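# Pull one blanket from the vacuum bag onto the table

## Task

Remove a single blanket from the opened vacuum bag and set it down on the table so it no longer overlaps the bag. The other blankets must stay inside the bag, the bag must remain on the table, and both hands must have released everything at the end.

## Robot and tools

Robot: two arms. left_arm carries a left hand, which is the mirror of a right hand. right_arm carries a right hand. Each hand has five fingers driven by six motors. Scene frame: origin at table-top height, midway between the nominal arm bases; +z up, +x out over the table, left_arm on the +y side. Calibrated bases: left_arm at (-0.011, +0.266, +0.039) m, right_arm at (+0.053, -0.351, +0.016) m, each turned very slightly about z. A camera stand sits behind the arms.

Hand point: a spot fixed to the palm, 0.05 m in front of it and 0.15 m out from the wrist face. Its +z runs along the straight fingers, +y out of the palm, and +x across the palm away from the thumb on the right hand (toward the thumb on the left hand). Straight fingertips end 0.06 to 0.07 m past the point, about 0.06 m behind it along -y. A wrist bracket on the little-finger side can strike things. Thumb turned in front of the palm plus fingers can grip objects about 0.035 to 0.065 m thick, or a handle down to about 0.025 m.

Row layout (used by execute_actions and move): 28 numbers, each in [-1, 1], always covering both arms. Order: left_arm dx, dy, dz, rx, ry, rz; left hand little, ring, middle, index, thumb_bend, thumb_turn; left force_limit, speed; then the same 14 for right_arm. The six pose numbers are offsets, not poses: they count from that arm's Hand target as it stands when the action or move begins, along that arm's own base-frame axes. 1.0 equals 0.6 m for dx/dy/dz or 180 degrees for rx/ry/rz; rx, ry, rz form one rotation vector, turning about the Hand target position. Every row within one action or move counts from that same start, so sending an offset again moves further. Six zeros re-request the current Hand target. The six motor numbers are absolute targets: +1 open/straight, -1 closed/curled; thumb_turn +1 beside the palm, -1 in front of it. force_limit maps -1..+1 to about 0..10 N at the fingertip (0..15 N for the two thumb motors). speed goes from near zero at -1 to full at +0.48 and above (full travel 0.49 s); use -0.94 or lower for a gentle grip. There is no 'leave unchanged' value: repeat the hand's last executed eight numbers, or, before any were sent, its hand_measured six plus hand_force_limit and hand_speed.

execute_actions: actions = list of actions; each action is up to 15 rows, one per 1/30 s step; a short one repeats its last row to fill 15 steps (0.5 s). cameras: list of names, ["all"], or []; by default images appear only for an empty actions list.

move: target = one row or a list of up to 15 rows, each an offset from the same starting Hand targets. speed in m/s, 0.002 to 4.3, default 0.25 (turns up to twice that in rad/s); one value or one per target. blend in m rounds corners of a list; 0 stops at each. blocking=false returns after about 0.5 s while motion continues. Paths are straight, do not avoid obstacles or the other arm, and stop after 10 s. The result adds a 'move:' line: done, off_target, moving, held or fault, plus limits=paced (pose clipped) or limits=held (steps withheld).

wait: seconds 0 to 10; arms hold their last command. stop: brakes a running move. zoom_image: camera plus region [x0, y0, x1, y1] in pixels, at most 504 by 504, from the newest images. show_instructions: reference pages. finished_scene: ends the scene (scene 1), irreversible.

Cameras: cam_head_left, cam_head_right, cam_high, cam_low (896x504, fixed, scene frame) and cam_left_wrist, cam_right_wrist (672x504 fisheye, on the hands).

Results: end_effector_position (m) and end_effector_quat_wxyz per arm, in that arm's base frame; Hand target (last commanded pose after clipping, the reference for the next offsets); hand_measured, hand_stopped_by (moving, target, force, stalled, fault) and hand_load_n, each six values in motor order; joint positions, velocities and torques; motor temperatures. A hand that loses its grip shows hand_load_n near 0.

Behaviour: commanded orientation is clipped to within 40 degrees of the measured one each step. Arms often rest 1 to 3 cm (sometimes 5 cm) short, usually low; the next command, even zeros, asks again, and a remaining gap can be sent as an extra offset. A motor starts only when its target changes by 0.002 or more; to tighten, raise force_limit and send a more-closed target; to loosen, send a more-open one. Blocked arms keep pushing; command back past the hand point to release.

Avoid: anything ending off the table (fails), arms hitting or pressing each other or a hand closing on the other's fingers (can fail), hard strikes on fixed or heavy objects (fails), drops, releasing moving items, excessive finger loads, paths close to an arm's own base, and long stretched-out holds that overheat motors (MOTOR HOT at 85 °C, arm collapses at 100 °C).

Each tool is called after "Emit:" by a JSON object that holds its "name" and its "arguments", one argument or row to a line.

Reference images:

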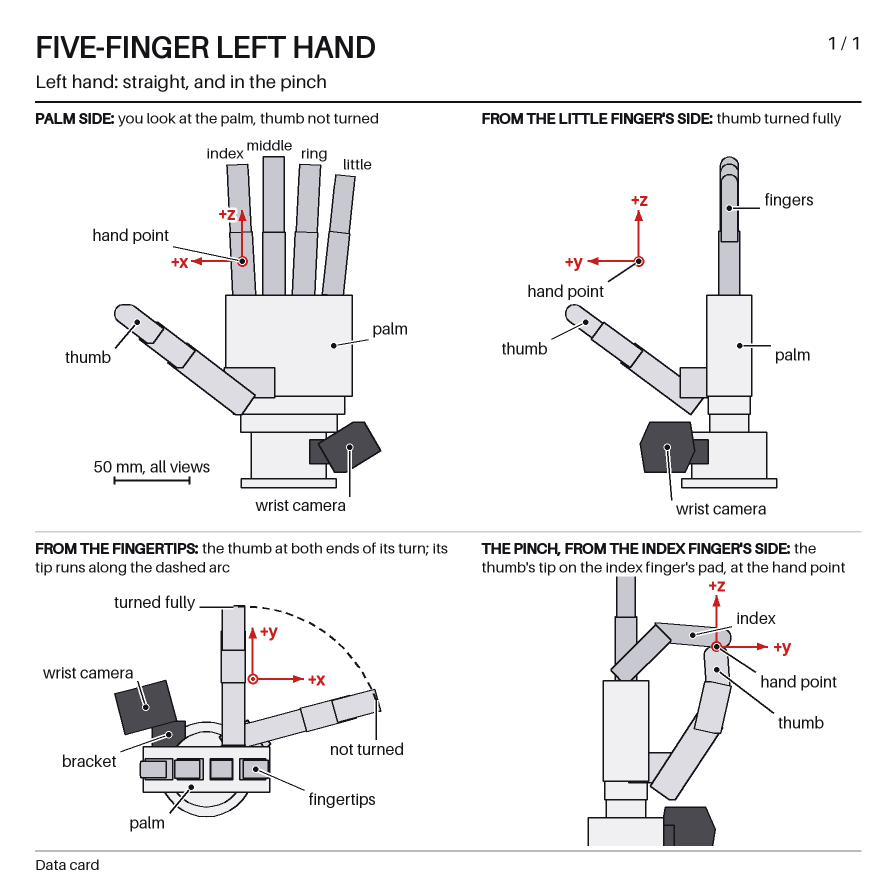

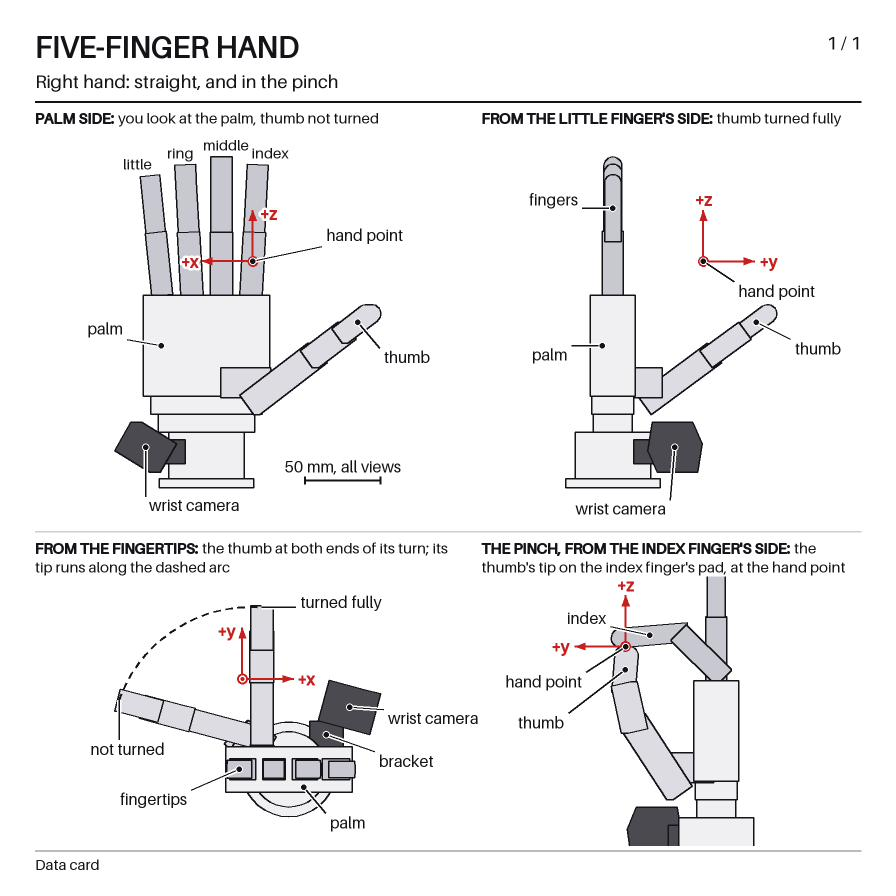

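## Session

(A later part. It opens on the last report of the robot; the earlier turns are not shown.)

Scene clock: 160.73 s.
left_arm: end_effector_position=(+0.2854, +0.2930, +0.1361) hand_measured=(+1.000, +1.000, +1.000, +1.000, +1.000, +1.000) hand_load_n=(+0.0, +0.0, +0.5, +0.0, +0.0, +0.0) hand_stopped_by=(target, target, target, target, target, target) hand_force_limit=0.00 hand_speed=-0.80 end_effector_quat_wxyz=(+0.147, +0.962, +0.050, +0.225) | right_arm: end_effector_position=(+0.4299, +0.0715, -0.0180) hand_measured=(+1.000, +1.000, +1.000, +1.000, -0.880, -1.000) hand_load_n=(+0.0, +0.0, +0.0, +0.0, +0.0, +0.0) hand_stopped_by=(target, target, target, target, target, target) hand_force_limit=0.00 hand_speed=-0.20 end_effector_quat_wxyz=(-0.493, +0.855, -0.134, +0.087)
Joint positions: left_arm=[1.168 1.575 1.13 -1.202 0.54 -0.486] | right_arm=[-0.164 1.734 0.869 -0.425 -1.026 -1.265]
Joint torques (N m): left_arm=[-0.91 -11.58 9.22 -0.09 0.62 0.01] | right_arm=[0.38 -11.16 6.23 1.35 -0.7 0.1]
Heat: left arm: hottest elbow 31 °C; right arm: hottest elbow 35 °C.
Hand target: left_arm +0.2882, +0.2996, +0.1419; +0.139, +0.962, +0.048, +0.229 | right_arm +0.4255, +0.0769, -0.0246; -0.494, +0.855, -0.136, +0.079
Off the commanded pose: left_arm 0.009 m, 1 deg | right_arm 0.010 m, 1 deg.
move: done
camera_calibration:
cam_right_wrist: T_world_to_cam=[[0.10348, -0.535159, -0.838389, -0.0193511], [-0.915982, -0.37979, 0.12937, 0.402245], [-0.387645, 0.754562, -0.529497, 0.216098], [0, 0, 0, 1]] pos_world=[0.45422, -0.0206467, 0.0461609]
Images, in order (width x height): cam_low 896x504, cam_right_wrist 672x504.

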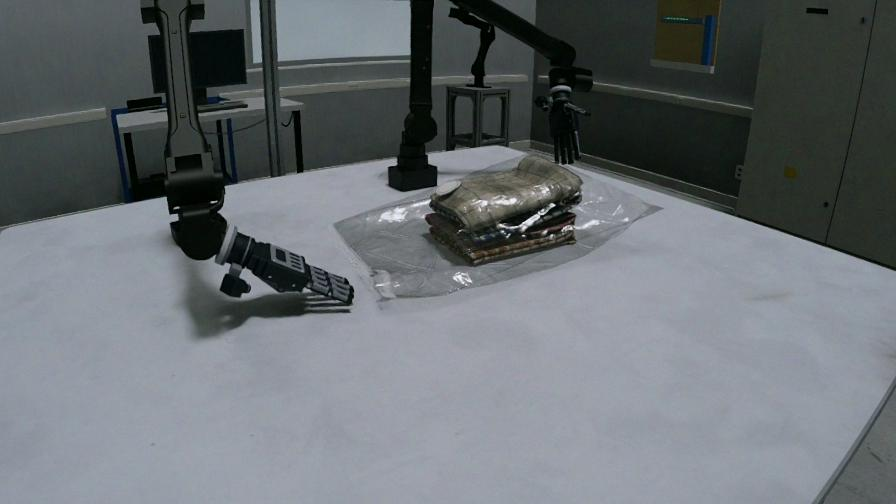

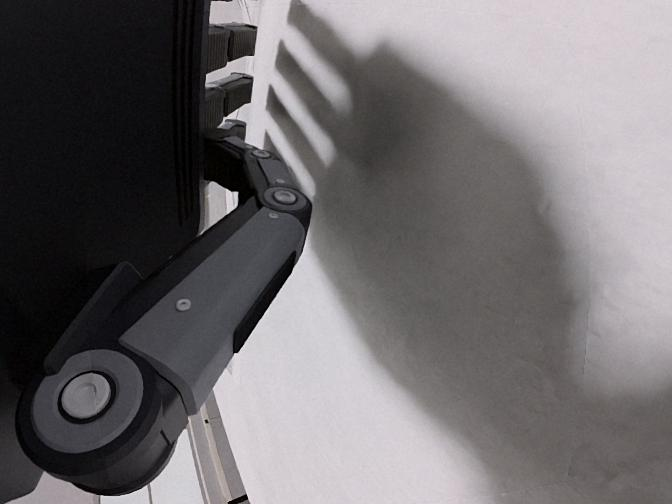

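Emit:
{"name": "move", "arguments": {
  "target": [0,0,0,0,0,0,1,1,1,1,1,1,0,-0.8,0.0,0.083,-0.003,0,0,0,1,1,1,1,-0.88,-1,0,-0.2],
  "speed": 0.08,
  "cameras": ["cam_right_wrist","cam_low"]
}}

Emit:
{"name": "zoom_image", "arguments": {
  "camera": "cam_low",
  "region": [280, 190, 460, 330]
}}

Emit:
{"name": "zoom_image", "arguments": {
  "camera": "cam_right_wrist",
  "region": [180, 0, 400, 200]
}}

Scene clock: 165.87 s.
left_arm: end_effector_position=(+0.2854, +0.2930, +0.1361) hand_measured=(+1.000, +1.000, +1.000, +1.000, +1.000, +1.000) hand_load_n=(+0.0, +0.0, +0.0, +0.0, +0.0, +0.0) hand_stopped_by=(target, target, target, target, target, target) hand_force_limit=0.00 hand_speed=-0.80 end_effector_quat_wxyz=(+0.147, +0.962, +0.050, +0.225) | right_arm: end_effector_position=(+0.4288, +0.1212, -0.0259) hand_measured=(+1.000, +1.000, +1.000, +1.000, -0.880, -1.000) hand_load_n=(+0.0, +0.0, +0.0, +0.0, -0.5, +0.0) hand_stopped_by=(target, target, target, target, target, target) hand_force_limit=0.00 hand_speed=-0.20 end_effector_quat_wxyz=(-0.494, +0.855, -0.138, +0.081)
Joint positions: left_arm=[1.168 1.575 1.13 -1.202 0.54 -0.486] | right_arm=[-0.046 1.734 0.818 -0.213 -0.986 -1.056]
Joint torques (N m): left_arm=[-0.91 -11.58 9.22 -0.09 0.63 0.01] | right_arm=[0.5 -12.45 5.97 1.63 -0.56 0.09]
Heat: left arm: hottest elbow 31 °C; right arm: hottest elbow 35 °C.
Hand target: left_arm +0.2882, +0.2996, +0.1419; +0.139, +0.962, +0.048, +0.229 | right_arm +0.4255, +0.1265, -0.0263; -0.494, +0.855, -0.136, +0.079
Off the commanded pose: left_arm 0.009 m, 1 deg | right_arm 0.006 m, 0 deg.
move: done
camera_calibration:
cam_right_wrist: T_world_to_cam=[[0.0896454, -0.532273, -0.841813, 0.00627341], [-0.914157, -0.379458, 0.14258, 0.420647], [-0.395324, 0.756767, -0.520598, 0.177208], [0, 0, 0, 1]] pos_world=[0.45403, 0.0288512, 0.0375598]
Images, in order (width x height): cam_low 896x504, cam_right_wrist 672x504.

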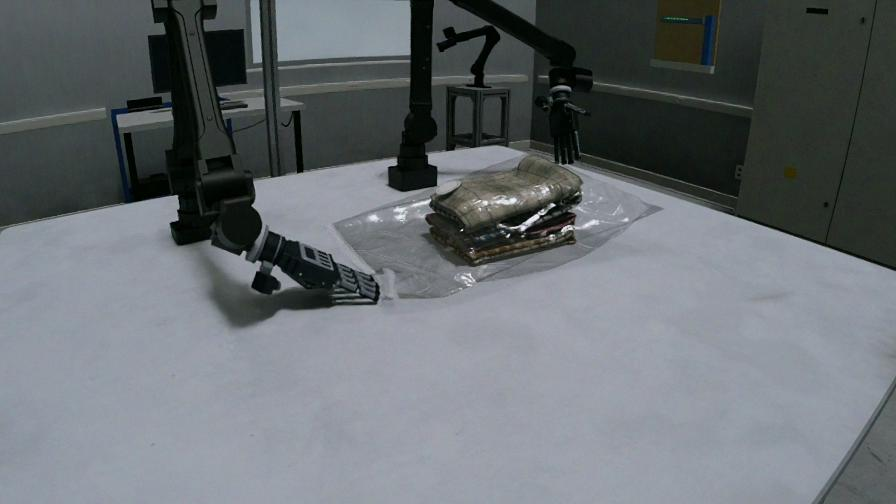

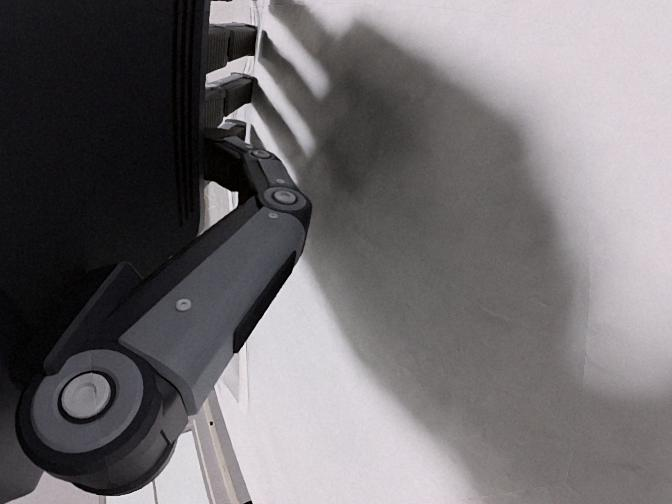

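Scaled by 2.800.

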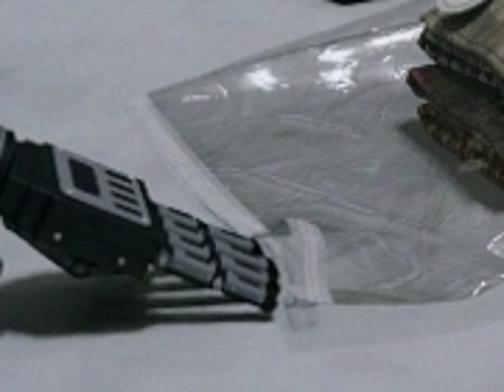

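Scaled by 2.291 from the camera's 672x504 image, which has a finer 960x720 frame.

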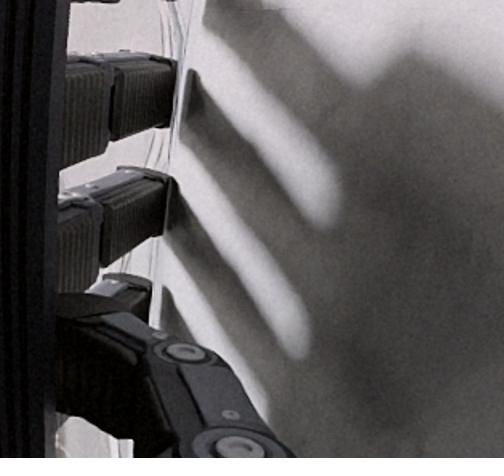

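Emit:
{"name": "wait", "arguments": {
  "seconds": 0.1,
  "cameras": ["cam_head_right","cam_head_left","cam_high"]
}}

Emit:
{"name": "zoom_image", "arguments": {
  "camera": "cam_head_right",
  "region": [430, 170, 530, 270]
}}

Emit:
{"name": "zoom_image", "arguments": {
  "camera": "cam_high",
  "region": [330, 230, 430, 330]
}}

Scene clock: 168.40 s.
left_arm: end_effector_position=(+0.2854, +0.2930, +0.1361) hand_measured=(+1.000, +1.000, +1.000, +1.000, +1.000, +1.000) hand_load_n=(+0.0, +0.0, +0.0, +0.0, +0.0, +0.0) hand_stopped_by=(target, target, target, target, target, target) hand_force_limit=0.00 hand_speed=-0.80 end_effector_quat_wxyz=(+0.147, +0.962, +0.050, +0.225) | right_arm: end_effector_position=(+0.4288, +0.1212, -0.0259) hand_measured=(+1.000, +1.000, +1.000, +1.000, -0.880, -1.000) hand_load_n=(+0.0, -0.5, +0.5, +0.0, +0.0, +0.0) hand_stopped_by=(target, target, target, target, target, target) hand_force_limit=0.00 hand_speed=-0.20 end_effector_quat_wxyz=(-0.494, +0.855, -0.138, +0.080)
Joint positions: left_arm=[1.168 1.575 1.13 -1.202 0.54 -0.486] | right_arm=[-0.046 1.734 0.818 -0.213 -0.986 -1.056]
Joint torques (N m): left_arm=[-0.97 -11.63 9.22 -0.08 0.62 0] | right_arm=[0.5 -12.45 5.98 1.65 -0.55 0.1]
Heat: left arm: hottest elbow 31 °C; right arm: hottest elbow 35 °C.
Hand target: left_arm +0.2882, +0.2996, +0.1419; +0.139, +0.962, +0.048, +0.229 | right_arm +0.4255, +0.1265, -0.0263; -0.494, +0.855, -0.136, +0.079
Off the commanded pose: left_arm 0.009 m, 1 deg | right_arm 0.006 m, 0 deg.
wait: 0.10 s; at rest from the start
Images, in order (width x height): cam_head_left 896x504, cam_head_right 896x504, cam_high 896x504.

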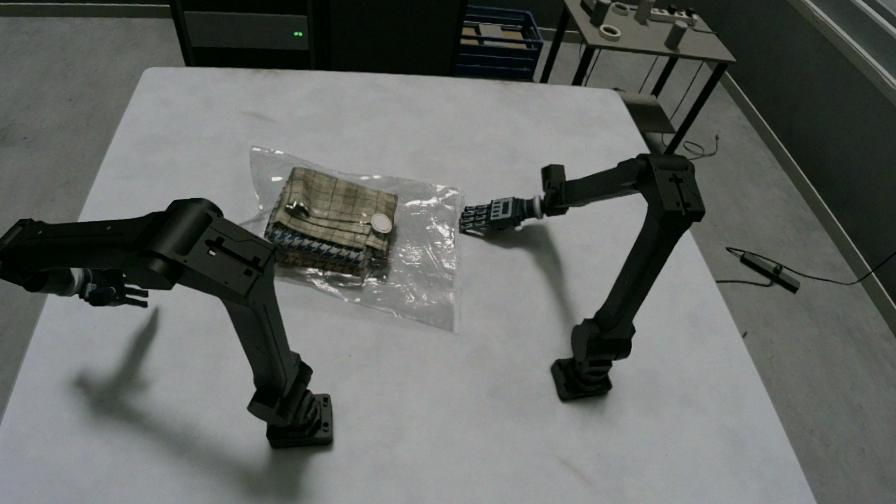

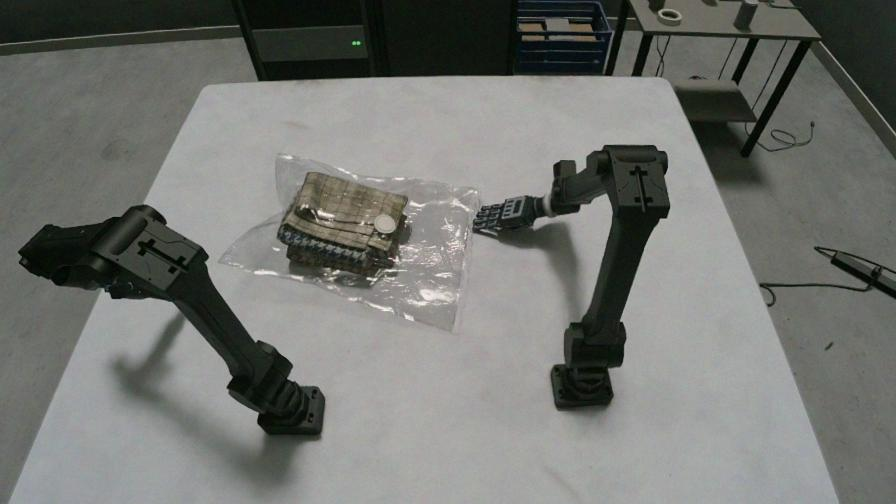

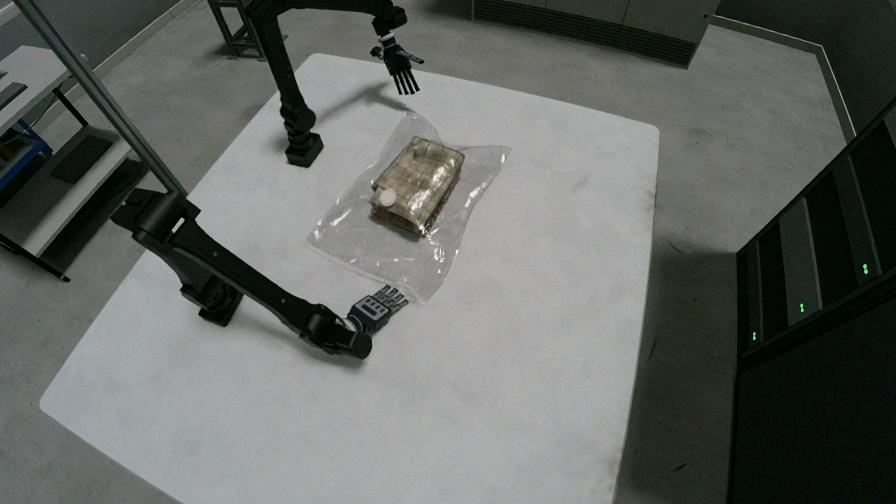

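Scaled by 5.040.

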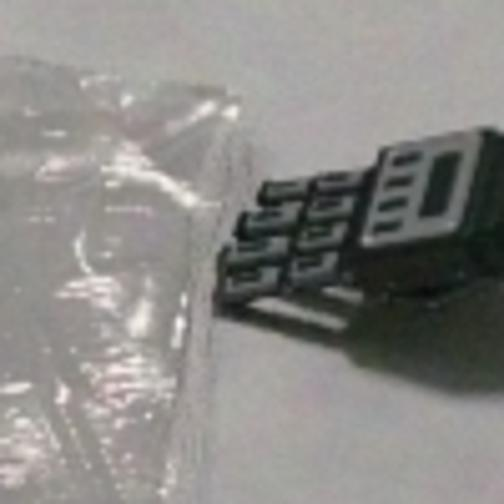

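Scaled by 5.040.

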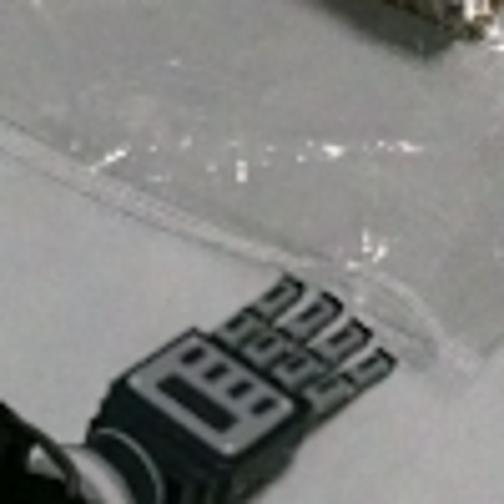

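Emit:
{"name": "move", "arguments": {
  "target": [0,0,0,0,0,0,1,1,1,1,1,1,0,-0.8,0.055,-0.02,-0.00,0,0,0,1,1,1,1,-0.88,-1,0,-0.2],
  "speed": 0.08,
  "cameras": ["cam_right_wrist","cam_low","cam_high"]
}}

Emit:
{"name": "zoom_image", "arguments": {
  "camera": "cam_high",
  "region": [350, 230, 450, 330]
}}

Emit:
{"name": "zoom_image", "arguments": {
  "camera": "cam_low",
  "region": [300, 220, 440, 330]
}}

Scene clock: 172.73 s.
left_arm: end_effector_position=(+0.2854, +0.2930, +0.1361) hand_measured=(+1.000, +1.000, +1.000, +1.000, +1.000, +1.000) hand_load_n=(+0.0, -0.5, +0.0, +0.0, +0.0, +0.0) hand_stopped_by=(target, target, target, target, target, target) hand_force_limit=0.00 hand_speed=-0.80 end_effector_quat_wxyz=(+0.147, +0.962, +0.050, +0.225) | right_arm: end_effector_position=(+0.4377, +0.1222, -0.0267) hand_measured=(+1.000, +1.000, +1.000, +1.000, -0.880, -1.000) hand_load_n=(-0.5, +0.0, +0.0, -0.5, +0.0, +0.0) hand_stopped_by=(target, target, target, target, target, target) hand_force_limit=0.00 hand_speed=-0.20 end_effector_quat_wxyz=(-0.497, +0.854, -0.138, +0.066)
Joint positions: left_arm=[1.168 1.575 1.13 -1.202 0.54 -0.486] | right_arm=[-0.046 1.768 0.869 -0.269 -0.999 -1.074]
Joint torques (N m): left_arm=[-0.91 -11.58 9.21 -0.1 0.62 0] | right_arm=[-1.73 -10.7 10.63 0.79 -0.4 -0.11]
Heat: left arm: hottest elbow 32 °C; right arm: hottest elbow 35 °C.
Hand target: left_arm +0.2882, +0.2996, +0.1419; +0.139, +0.962, +0.048, +0.229 | right_arm +0.4584, +0.1146, -0.0263; -0.494, +0.855, -0.136, +0.079
Off the commanded pose: left_arm 0.009 m, 1 deg | right_arm 0.022 m, 2 deg.
move: off_target (right_arm)
camera_calibration:
cam_right_wrist: T_world_to_cam=[[0.076833, -0.522903, -0.848922, 0.00951367], [-0.904936, -0.394002, 0.160787, 0.427453], [-0.418553, 0.755867, -0.503466, 0.190304], [0, 0, 0, 1]] pos_world=[0.46574, 0.0295477, 0.035159]
Images, in order (width x height): cam_high 896x504, cam_low 896x504, cam_right_wrist 672x504.

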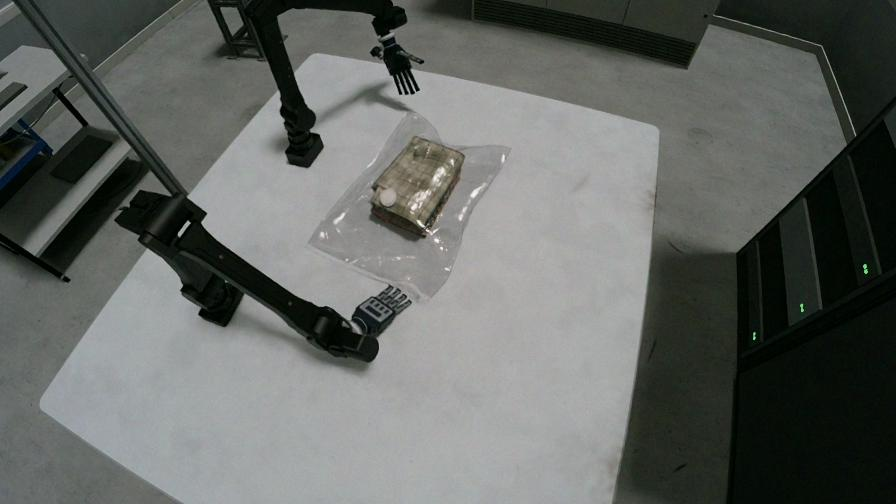

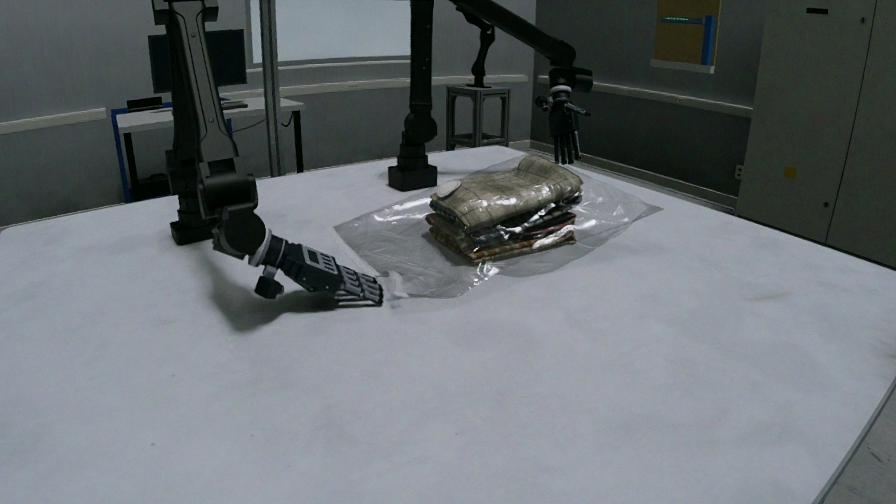

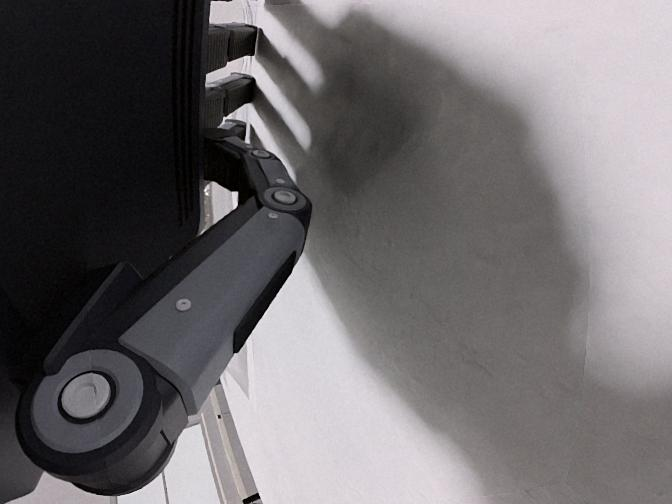

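Scaled by 5.040.

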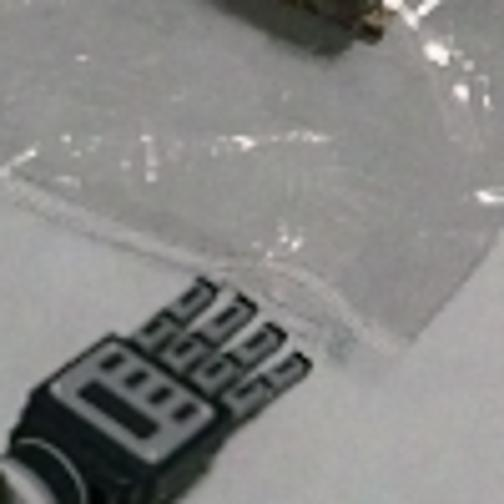

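Scaled by 3.600.

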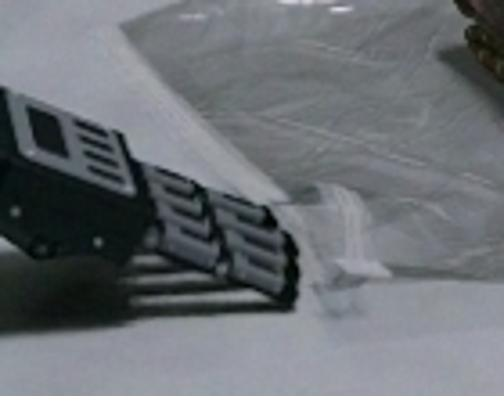

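Emit:
{"name": "move", "arguments": {
  "target": [
    [0,0,0,0,0,0,1,1,1,1,1,1,0,-0.8,0,-0.05,0.025,0,0,0,1,1,1,1,-0.88,-1,0,-0.2],
    [0,0,0,0,0,0,1,1,1,1,1,1,0,-0.8,0.02,-0.04,0.02,0,0,0,1,1,1,1,-0.88,-1,0,-0.2]
  ],
  "speed": 0.08,
  "cameras": ["cam_right_wrist","cam_low","cam_high"]
}}

Emit:
{"name": "zoom_image", "arguments": {
  "camera": "cam_high",
  "region": [350, 230, 450, 330]
}}

Emit:
{"name": "zoom_image", "arguments": {
  "camera": "cam_low",
  "region": [300, 220, 440, 330]
}}

Scene clock: 177.87 s.
left_arm: end_effector_position=(+0.2854, +0.2930, +0.1361) hand_measured=(+1.000, +1.000, +1.000, +1.000, +1.000, +1.000) hand_load_n=(+0.0, -0.5, +0.0, +0.0, +0.0, +0.0) hand_stopped_by=(target, target, target, target, target, target) hand_force_limit=0.00 hand_speed=-0.80 end_effector_quat_wxyz=(+0.147, +0.962, +0.050, +0.225) | right_arm: end_effector_position=(+0.4480, +0.0897, -0.0202) hand_measured=(+1.000, +1.000, +1.000, +1.000, -0.880, -1.000) hand_load_n=(+0.0, +0.0, +0.0, +0.0, +0.0, +0.0) hand_stopped_by=(target, target, target, target, target, target) hand_force_limit=0.00 hand_speed=-0.20 end_effector_quat_wxyz=(-0.493, +0.856, -0.145, +0.065)
Joint positions: left_arm=[1.168 1.575 1.13 -1.202 0.54 -0.486] | right_arm=[-0.116 1.782 0.933 -0.42 -1.013 -1.184]
Joint torques (N m): left_arm=[-0.97 -11.58 9.24 -0.08 0.62 0.01] | right_arm=[-0.09 -11.81 10.89 1.37 -0.7 0.08]
Heat: left arm: hottest elbow 32 °C; right arm: hottest elbow 35 °C.
Hand target: left_arm +0.2882, +0.2996, +0.1419; +0.139, +0.962, +0.048, +0.229 | right_arm +0.4705, +0.0906, -0.0143; -0.494, +0.855, -0.136, +0.079
Off the commanded pose: left_arm 0.009 m, 1 deg | right_arm 0.023 m, 2 deg.
move: off_target (right_arm)
camera_calibration:
cam_right_wrist: T_world_to_cam=[[0.0640599, -0.529544, -0.84586, 0.00372561], [-0.907398, -0.383693, 0.171488, 0.423408], [-0.415361, 0.756547, -0.505087, 0.220979], [0, 0, 0, 1]] pos_world=[0.475747, -0.0027498, 0.042156]
Images, in order (width x height): cam_high 896x504, cam_low 896x504, cam_right_wrist 672x504.

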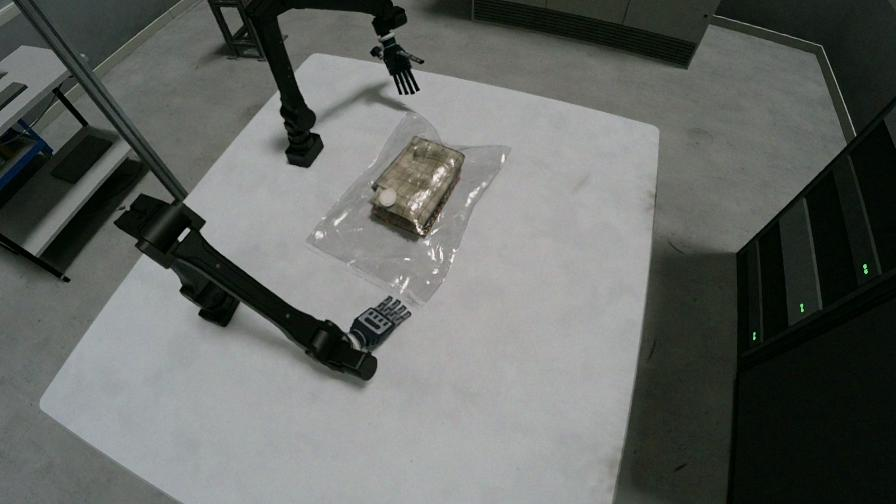

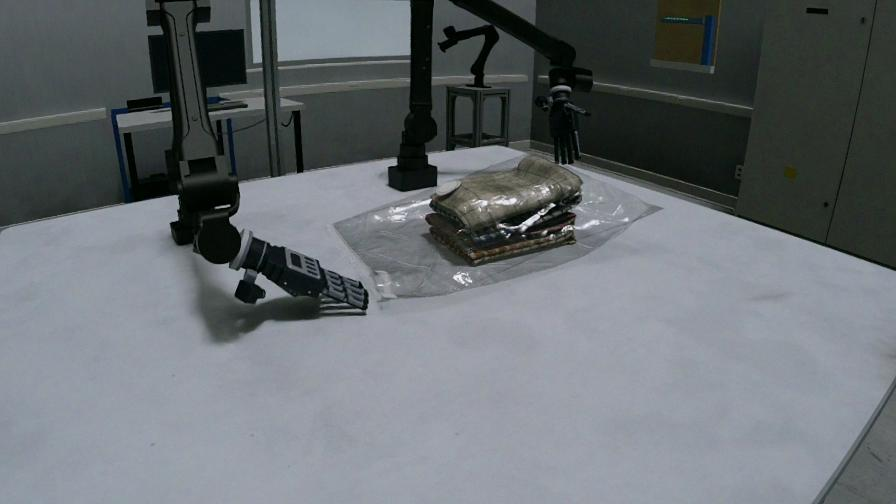

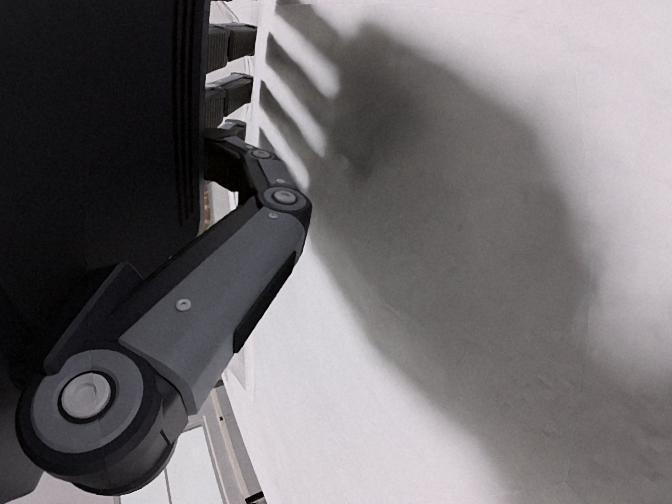

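Scaled by 5.040.

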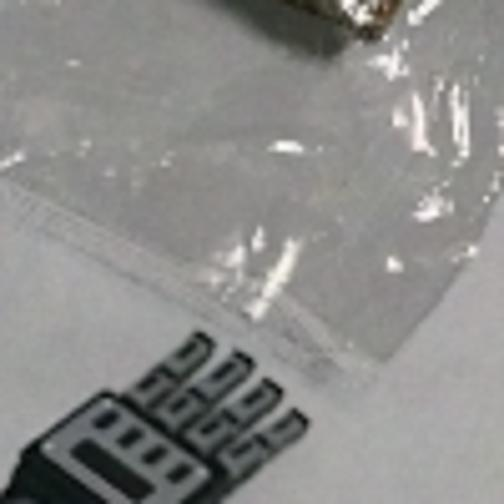

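Scaled by 3.600.

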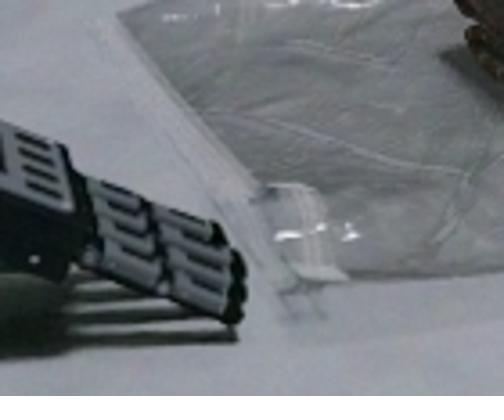

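Emit:
{"name": "wait", "arguments": {
  "seconds": 0.1,
  "cameras": ["cam_head_right","cam_head_left","cam_high"]
}}

Emit:
{"name": "zoom_image", "arguments": {
  "camera": "cam_head_right",
  "region": [430, 170, 530, 270]
}}

Emit:
{"name": "zoom_image", "arguments": {
  "camera": "cam_head_left",
  "region": [410, 170, 510, 270]
}}

Scene clock: 183.13 s.
left_arm: end_effector_position=(+0.2854, +0.2930, +0.1361) hand_measured=(+1.000, +1.000, +1.000, +1.000, +1.000, +1.000) hand_load_n=(+0.0, +0.0, +0.0, +0.0, +0.0, +0.0) hand_stopped_by=(target, target, target, target, target, target) hand_force_limit=0.00 hand_speed=-0.80 end_effector_quat_wxyz=(+0.147, +0.962, +0.050, +0.225) | right_arm: end_effector_position=(+0.4480, +0.0897, -0.0202) hand_measured=(+1.000, +1.000, +1.000, +1.000, -0.880, -1.000) hand_load_n=(+0.0, +0.0, +0.0, +0.0, +0.0, +0.0) hand_stopped_by=(target, target, target, target, target, target) hand_force_limit=0.00 hand_speed=-0.20 end_effector_quat_wxyz=(-0.493, +0.855, -0.145, +0.065)
Joint positions: left_arm=[1.168 1.575 1.13 -1.202 0.54 -0.486] | right_arm=[-0.116 1.782 0.933 -0.42 -1.013 -1.183]
Joint torques (N m): left_arm=[-0.91 -11.58 9.22 -0.09 0.62 0] | right_arm=[0.09 -11.81 10.91 1.4 -0.69 0.1]
Heat: left arm: hottest elbow 32 °C; right arm: hottest elbow 35 °C.
Hand target: left_arm +0.2882, +0.2996, +0.1419; +0.139, +0.962, +0.048, +0.229 | right_arm +0.4705, +0.0906, -0.0143; -0.494, +0.855, -0.136, +0.079
Off the commanded pose: left_arm 0.009 m, 1 deg | right_arm 0.023 m, 2 deg.
wait: 0.10 s; at rest from the start
Images, in order (width x height): cam_head_left 896x504, cam_head_right 896x504, cam_high 896x504.

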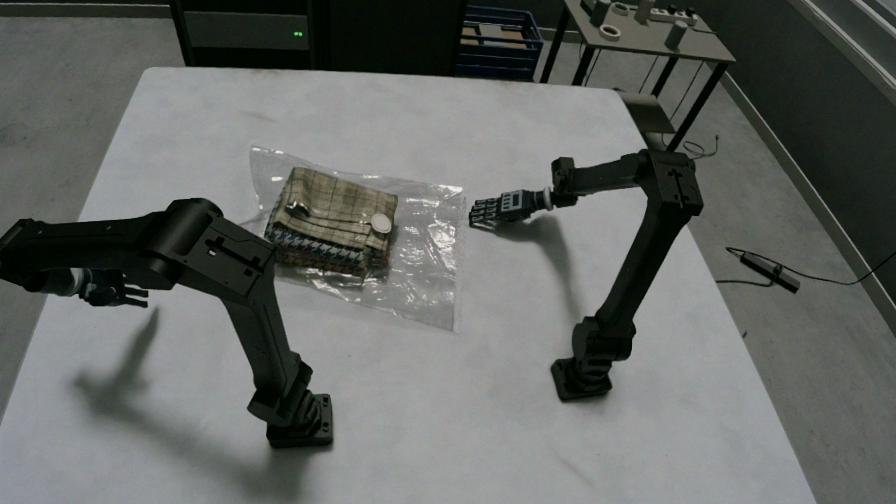

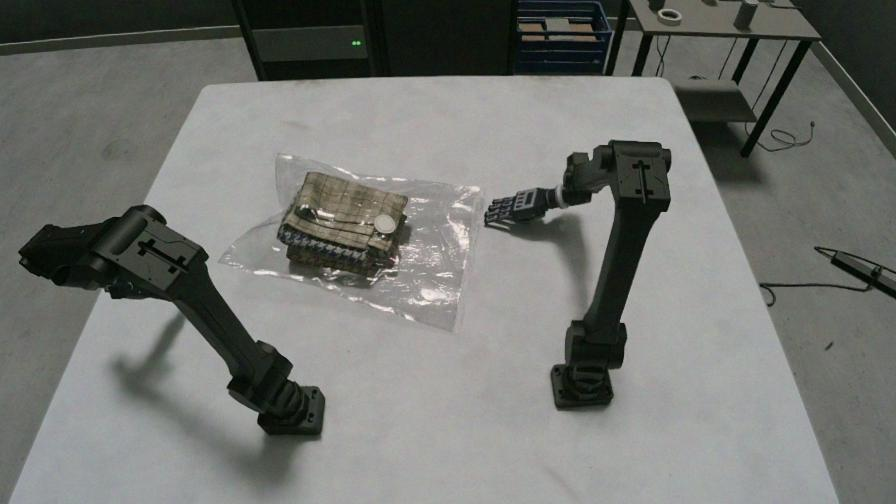

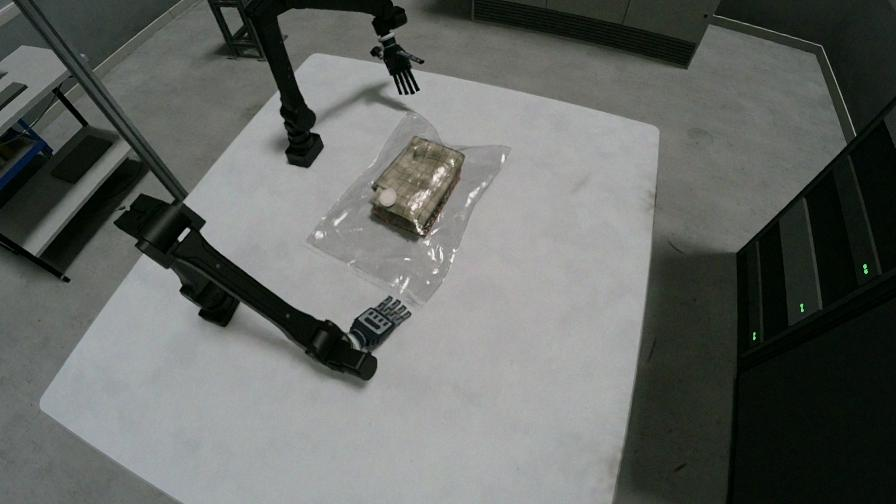

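Scaled by 5.040.

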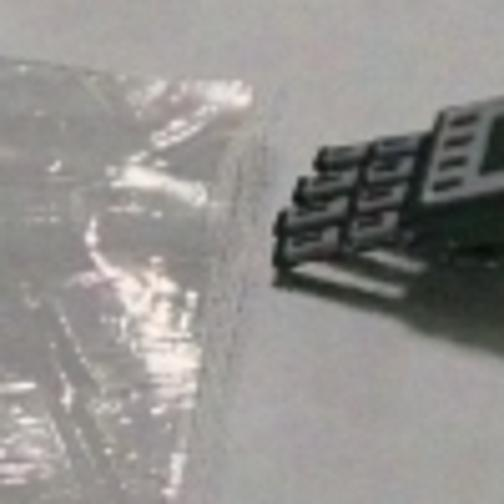

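Scaled by 5.040.

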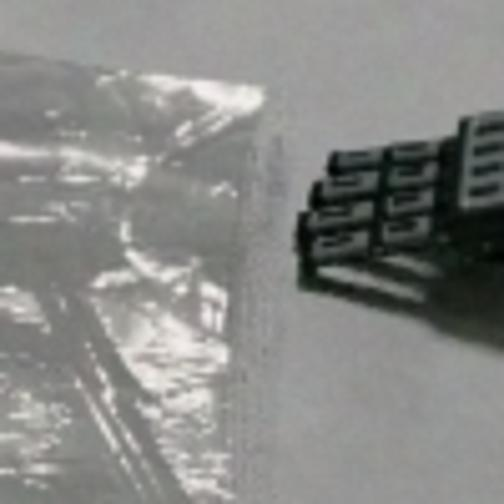

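Emit:
{"name": "move", "arguments": {
  "target": [0,0,0,0,0,0,1,1,1,1,1,1,0,-0.8,0.015,0.14,-0.003,0,0,0,1,1,1,1,-0.88,-1,0,-0.2],
  "speed": 0.06,
  "cameras": ["cam_right_wrist","cam_low","cam_high","cam_head_right"]
}}

Emit:
{"name": "zoom_image", "arguments": {
  "camera": "cam_high",
  "region": [350, 220, 450, 320]
}}

Emit:
{"name": "zoom_image", "arguments": {
  "camera": "cam_low",
  "region": [320, 200, 460, 320]
}}

Emit:
{"name": "zoom_image", "arguments": {
  "camera": "cam_head_right",
  "region": [430, 170, 530, 270]
}}

Scene clock: 192.30 s.
left_arm: end_effector_position=(+0.2854, +0.2930, +0.1361) hand_measured=(+1.000, +1.000, +1.000, +1.000, +1.000, +1.000) hand_load_n=(+0.0, +0.0, +0.0, +0.0, +0.0, +0.0) hand_stopped_by=(target, target, target, target, target, target) hand_force_limit=0.00 hand_speed=-0.80 end_effector_quat_wxyz=(+0.147, +0.962, +0.050, +0.225) | right_arm: end_effector_position=(+0.4727, +0.1688, -0.0150) hand_measured=(+1.000, +1.000, +1.000, +1.000, -0.880, -1.000) hand_load_n=(+0.0, +0.0, +0.0, +0.0, +0.0, +0.0) hand_stopped_by=(target, target, target, target, target, target) hand_force_limit=0.00 hand_speed=-0.20 end_effector_quat_wxyz=(-0.492, +0.856, -0.139, +0.078)
Joint positions: left_arm=[1.168 1.575 1.13 -1.202 0.54 -0.486] | right_arm=[0.063 1.789 0.933 -0.149 -0.93 -0.895]
Joint torques (N m): left_arm=[-0.91 -11.58 9.24 -0.09 0.62 0] | right_arm=[0.5 -12.28 8.79 1.87 -0.62 0.1]
Heat: left arm: hottest elbow 32 °C; right arm: hottest elbow 35 °C.
Hand target: left_arm +0.2882, +0.2996, +0.1419; +0.139, +0.962, +0.048, +0.229 | right_arm +0.4794, +0.1746, -0.0162; -0.494, +0.855, -0.136, +0.079
Off the commanded pose: left_arm 0.009 m, 1 deg | right_arm 0.009 m, 0 deg.
move: done
camera_calibration:
cam_right_wrist: T_world_to_cam=[[0.0844676, -0.535196, -0.840494, 0.0397274], [-0.912651, -0.380098, 0.150313, 0.476824], [-0.399917, 0.754381, -0.520553, 0.166823], [0, 0, 0, 1]] pos_world=[0.498533, 0.0766534, 0.048558]
Images, in order (width x height): cam_head_right 896x504, cam_high 896x504, cam_low 896x504, cam_right_wrist 672x504.

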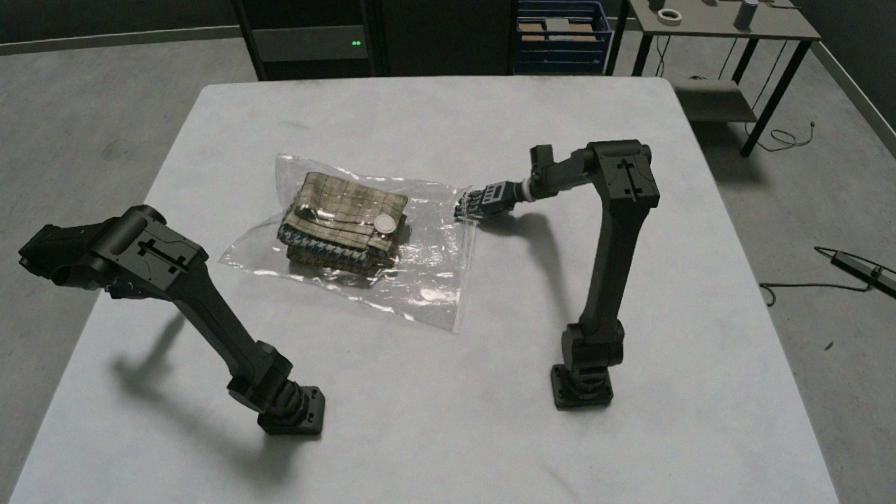

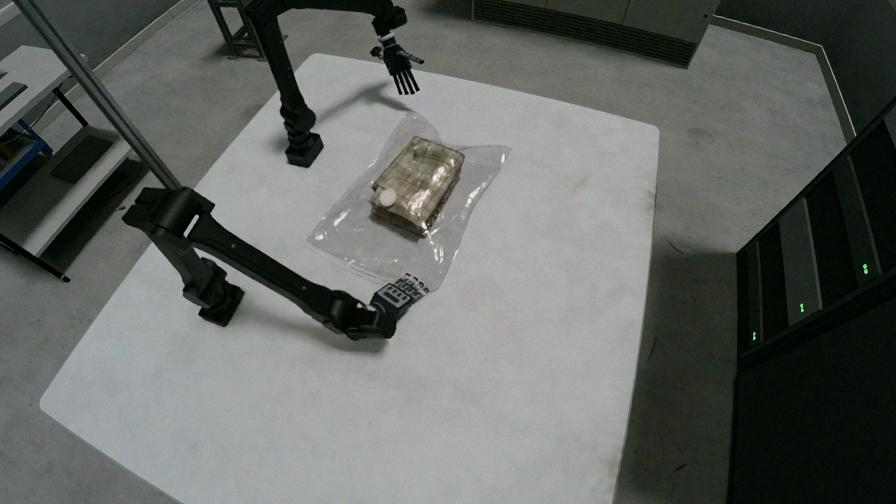

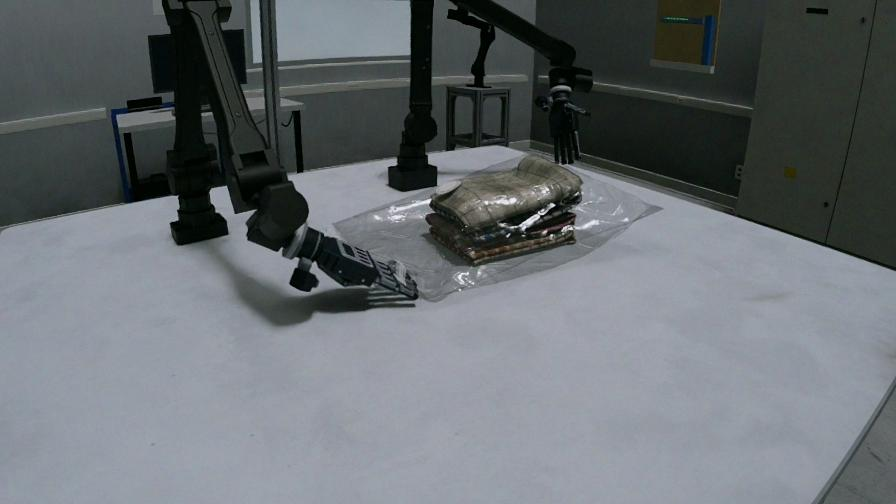

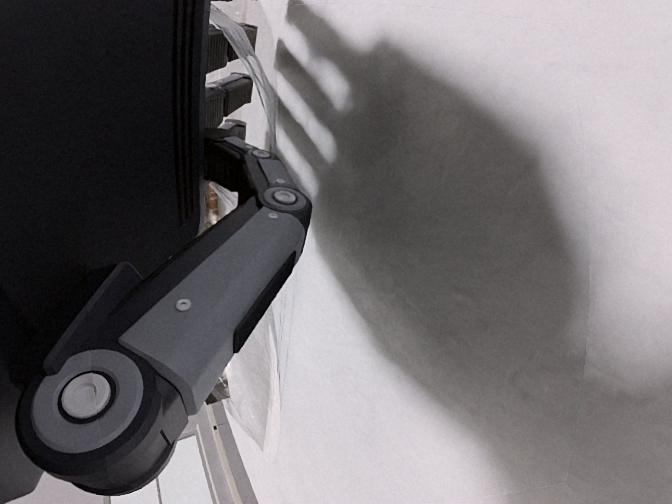

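Scaled by 5.040.

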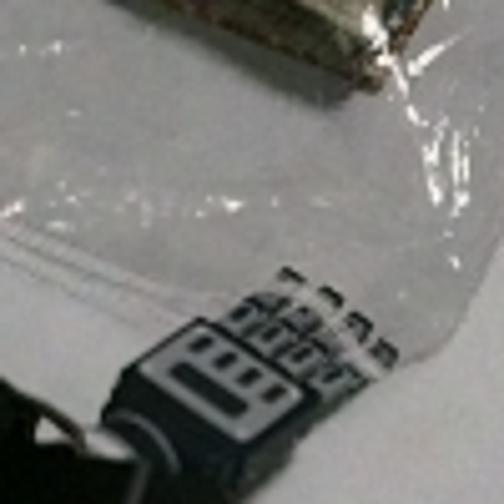

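Scaled by 3.600.

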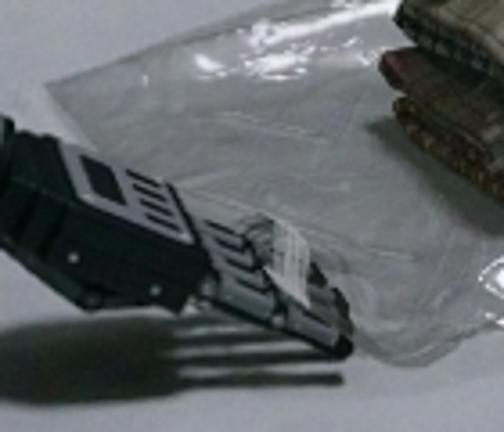

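Scaled by 5.040.

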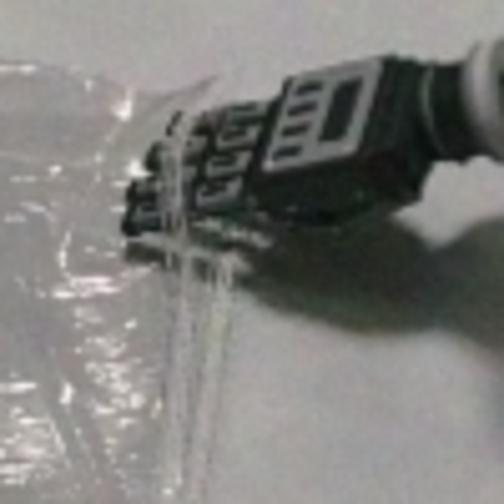

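Emit:
{"name": "zoom_image", "arguments": {
  "camera": "cam_right_wrist",
  "region": [190, 0, 350, 160]
}}

Scaled by 3.150 from the camera's 672x504 image, which has a finer 960x720 frame.

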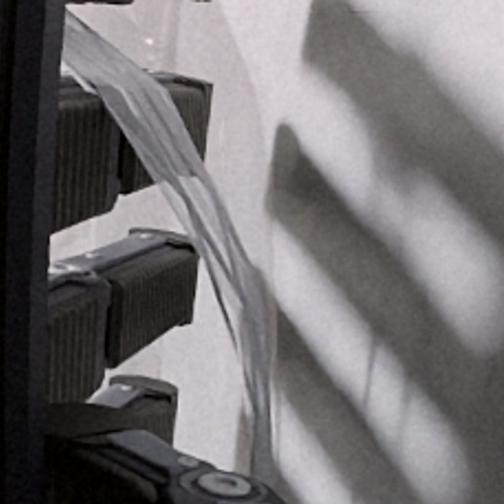

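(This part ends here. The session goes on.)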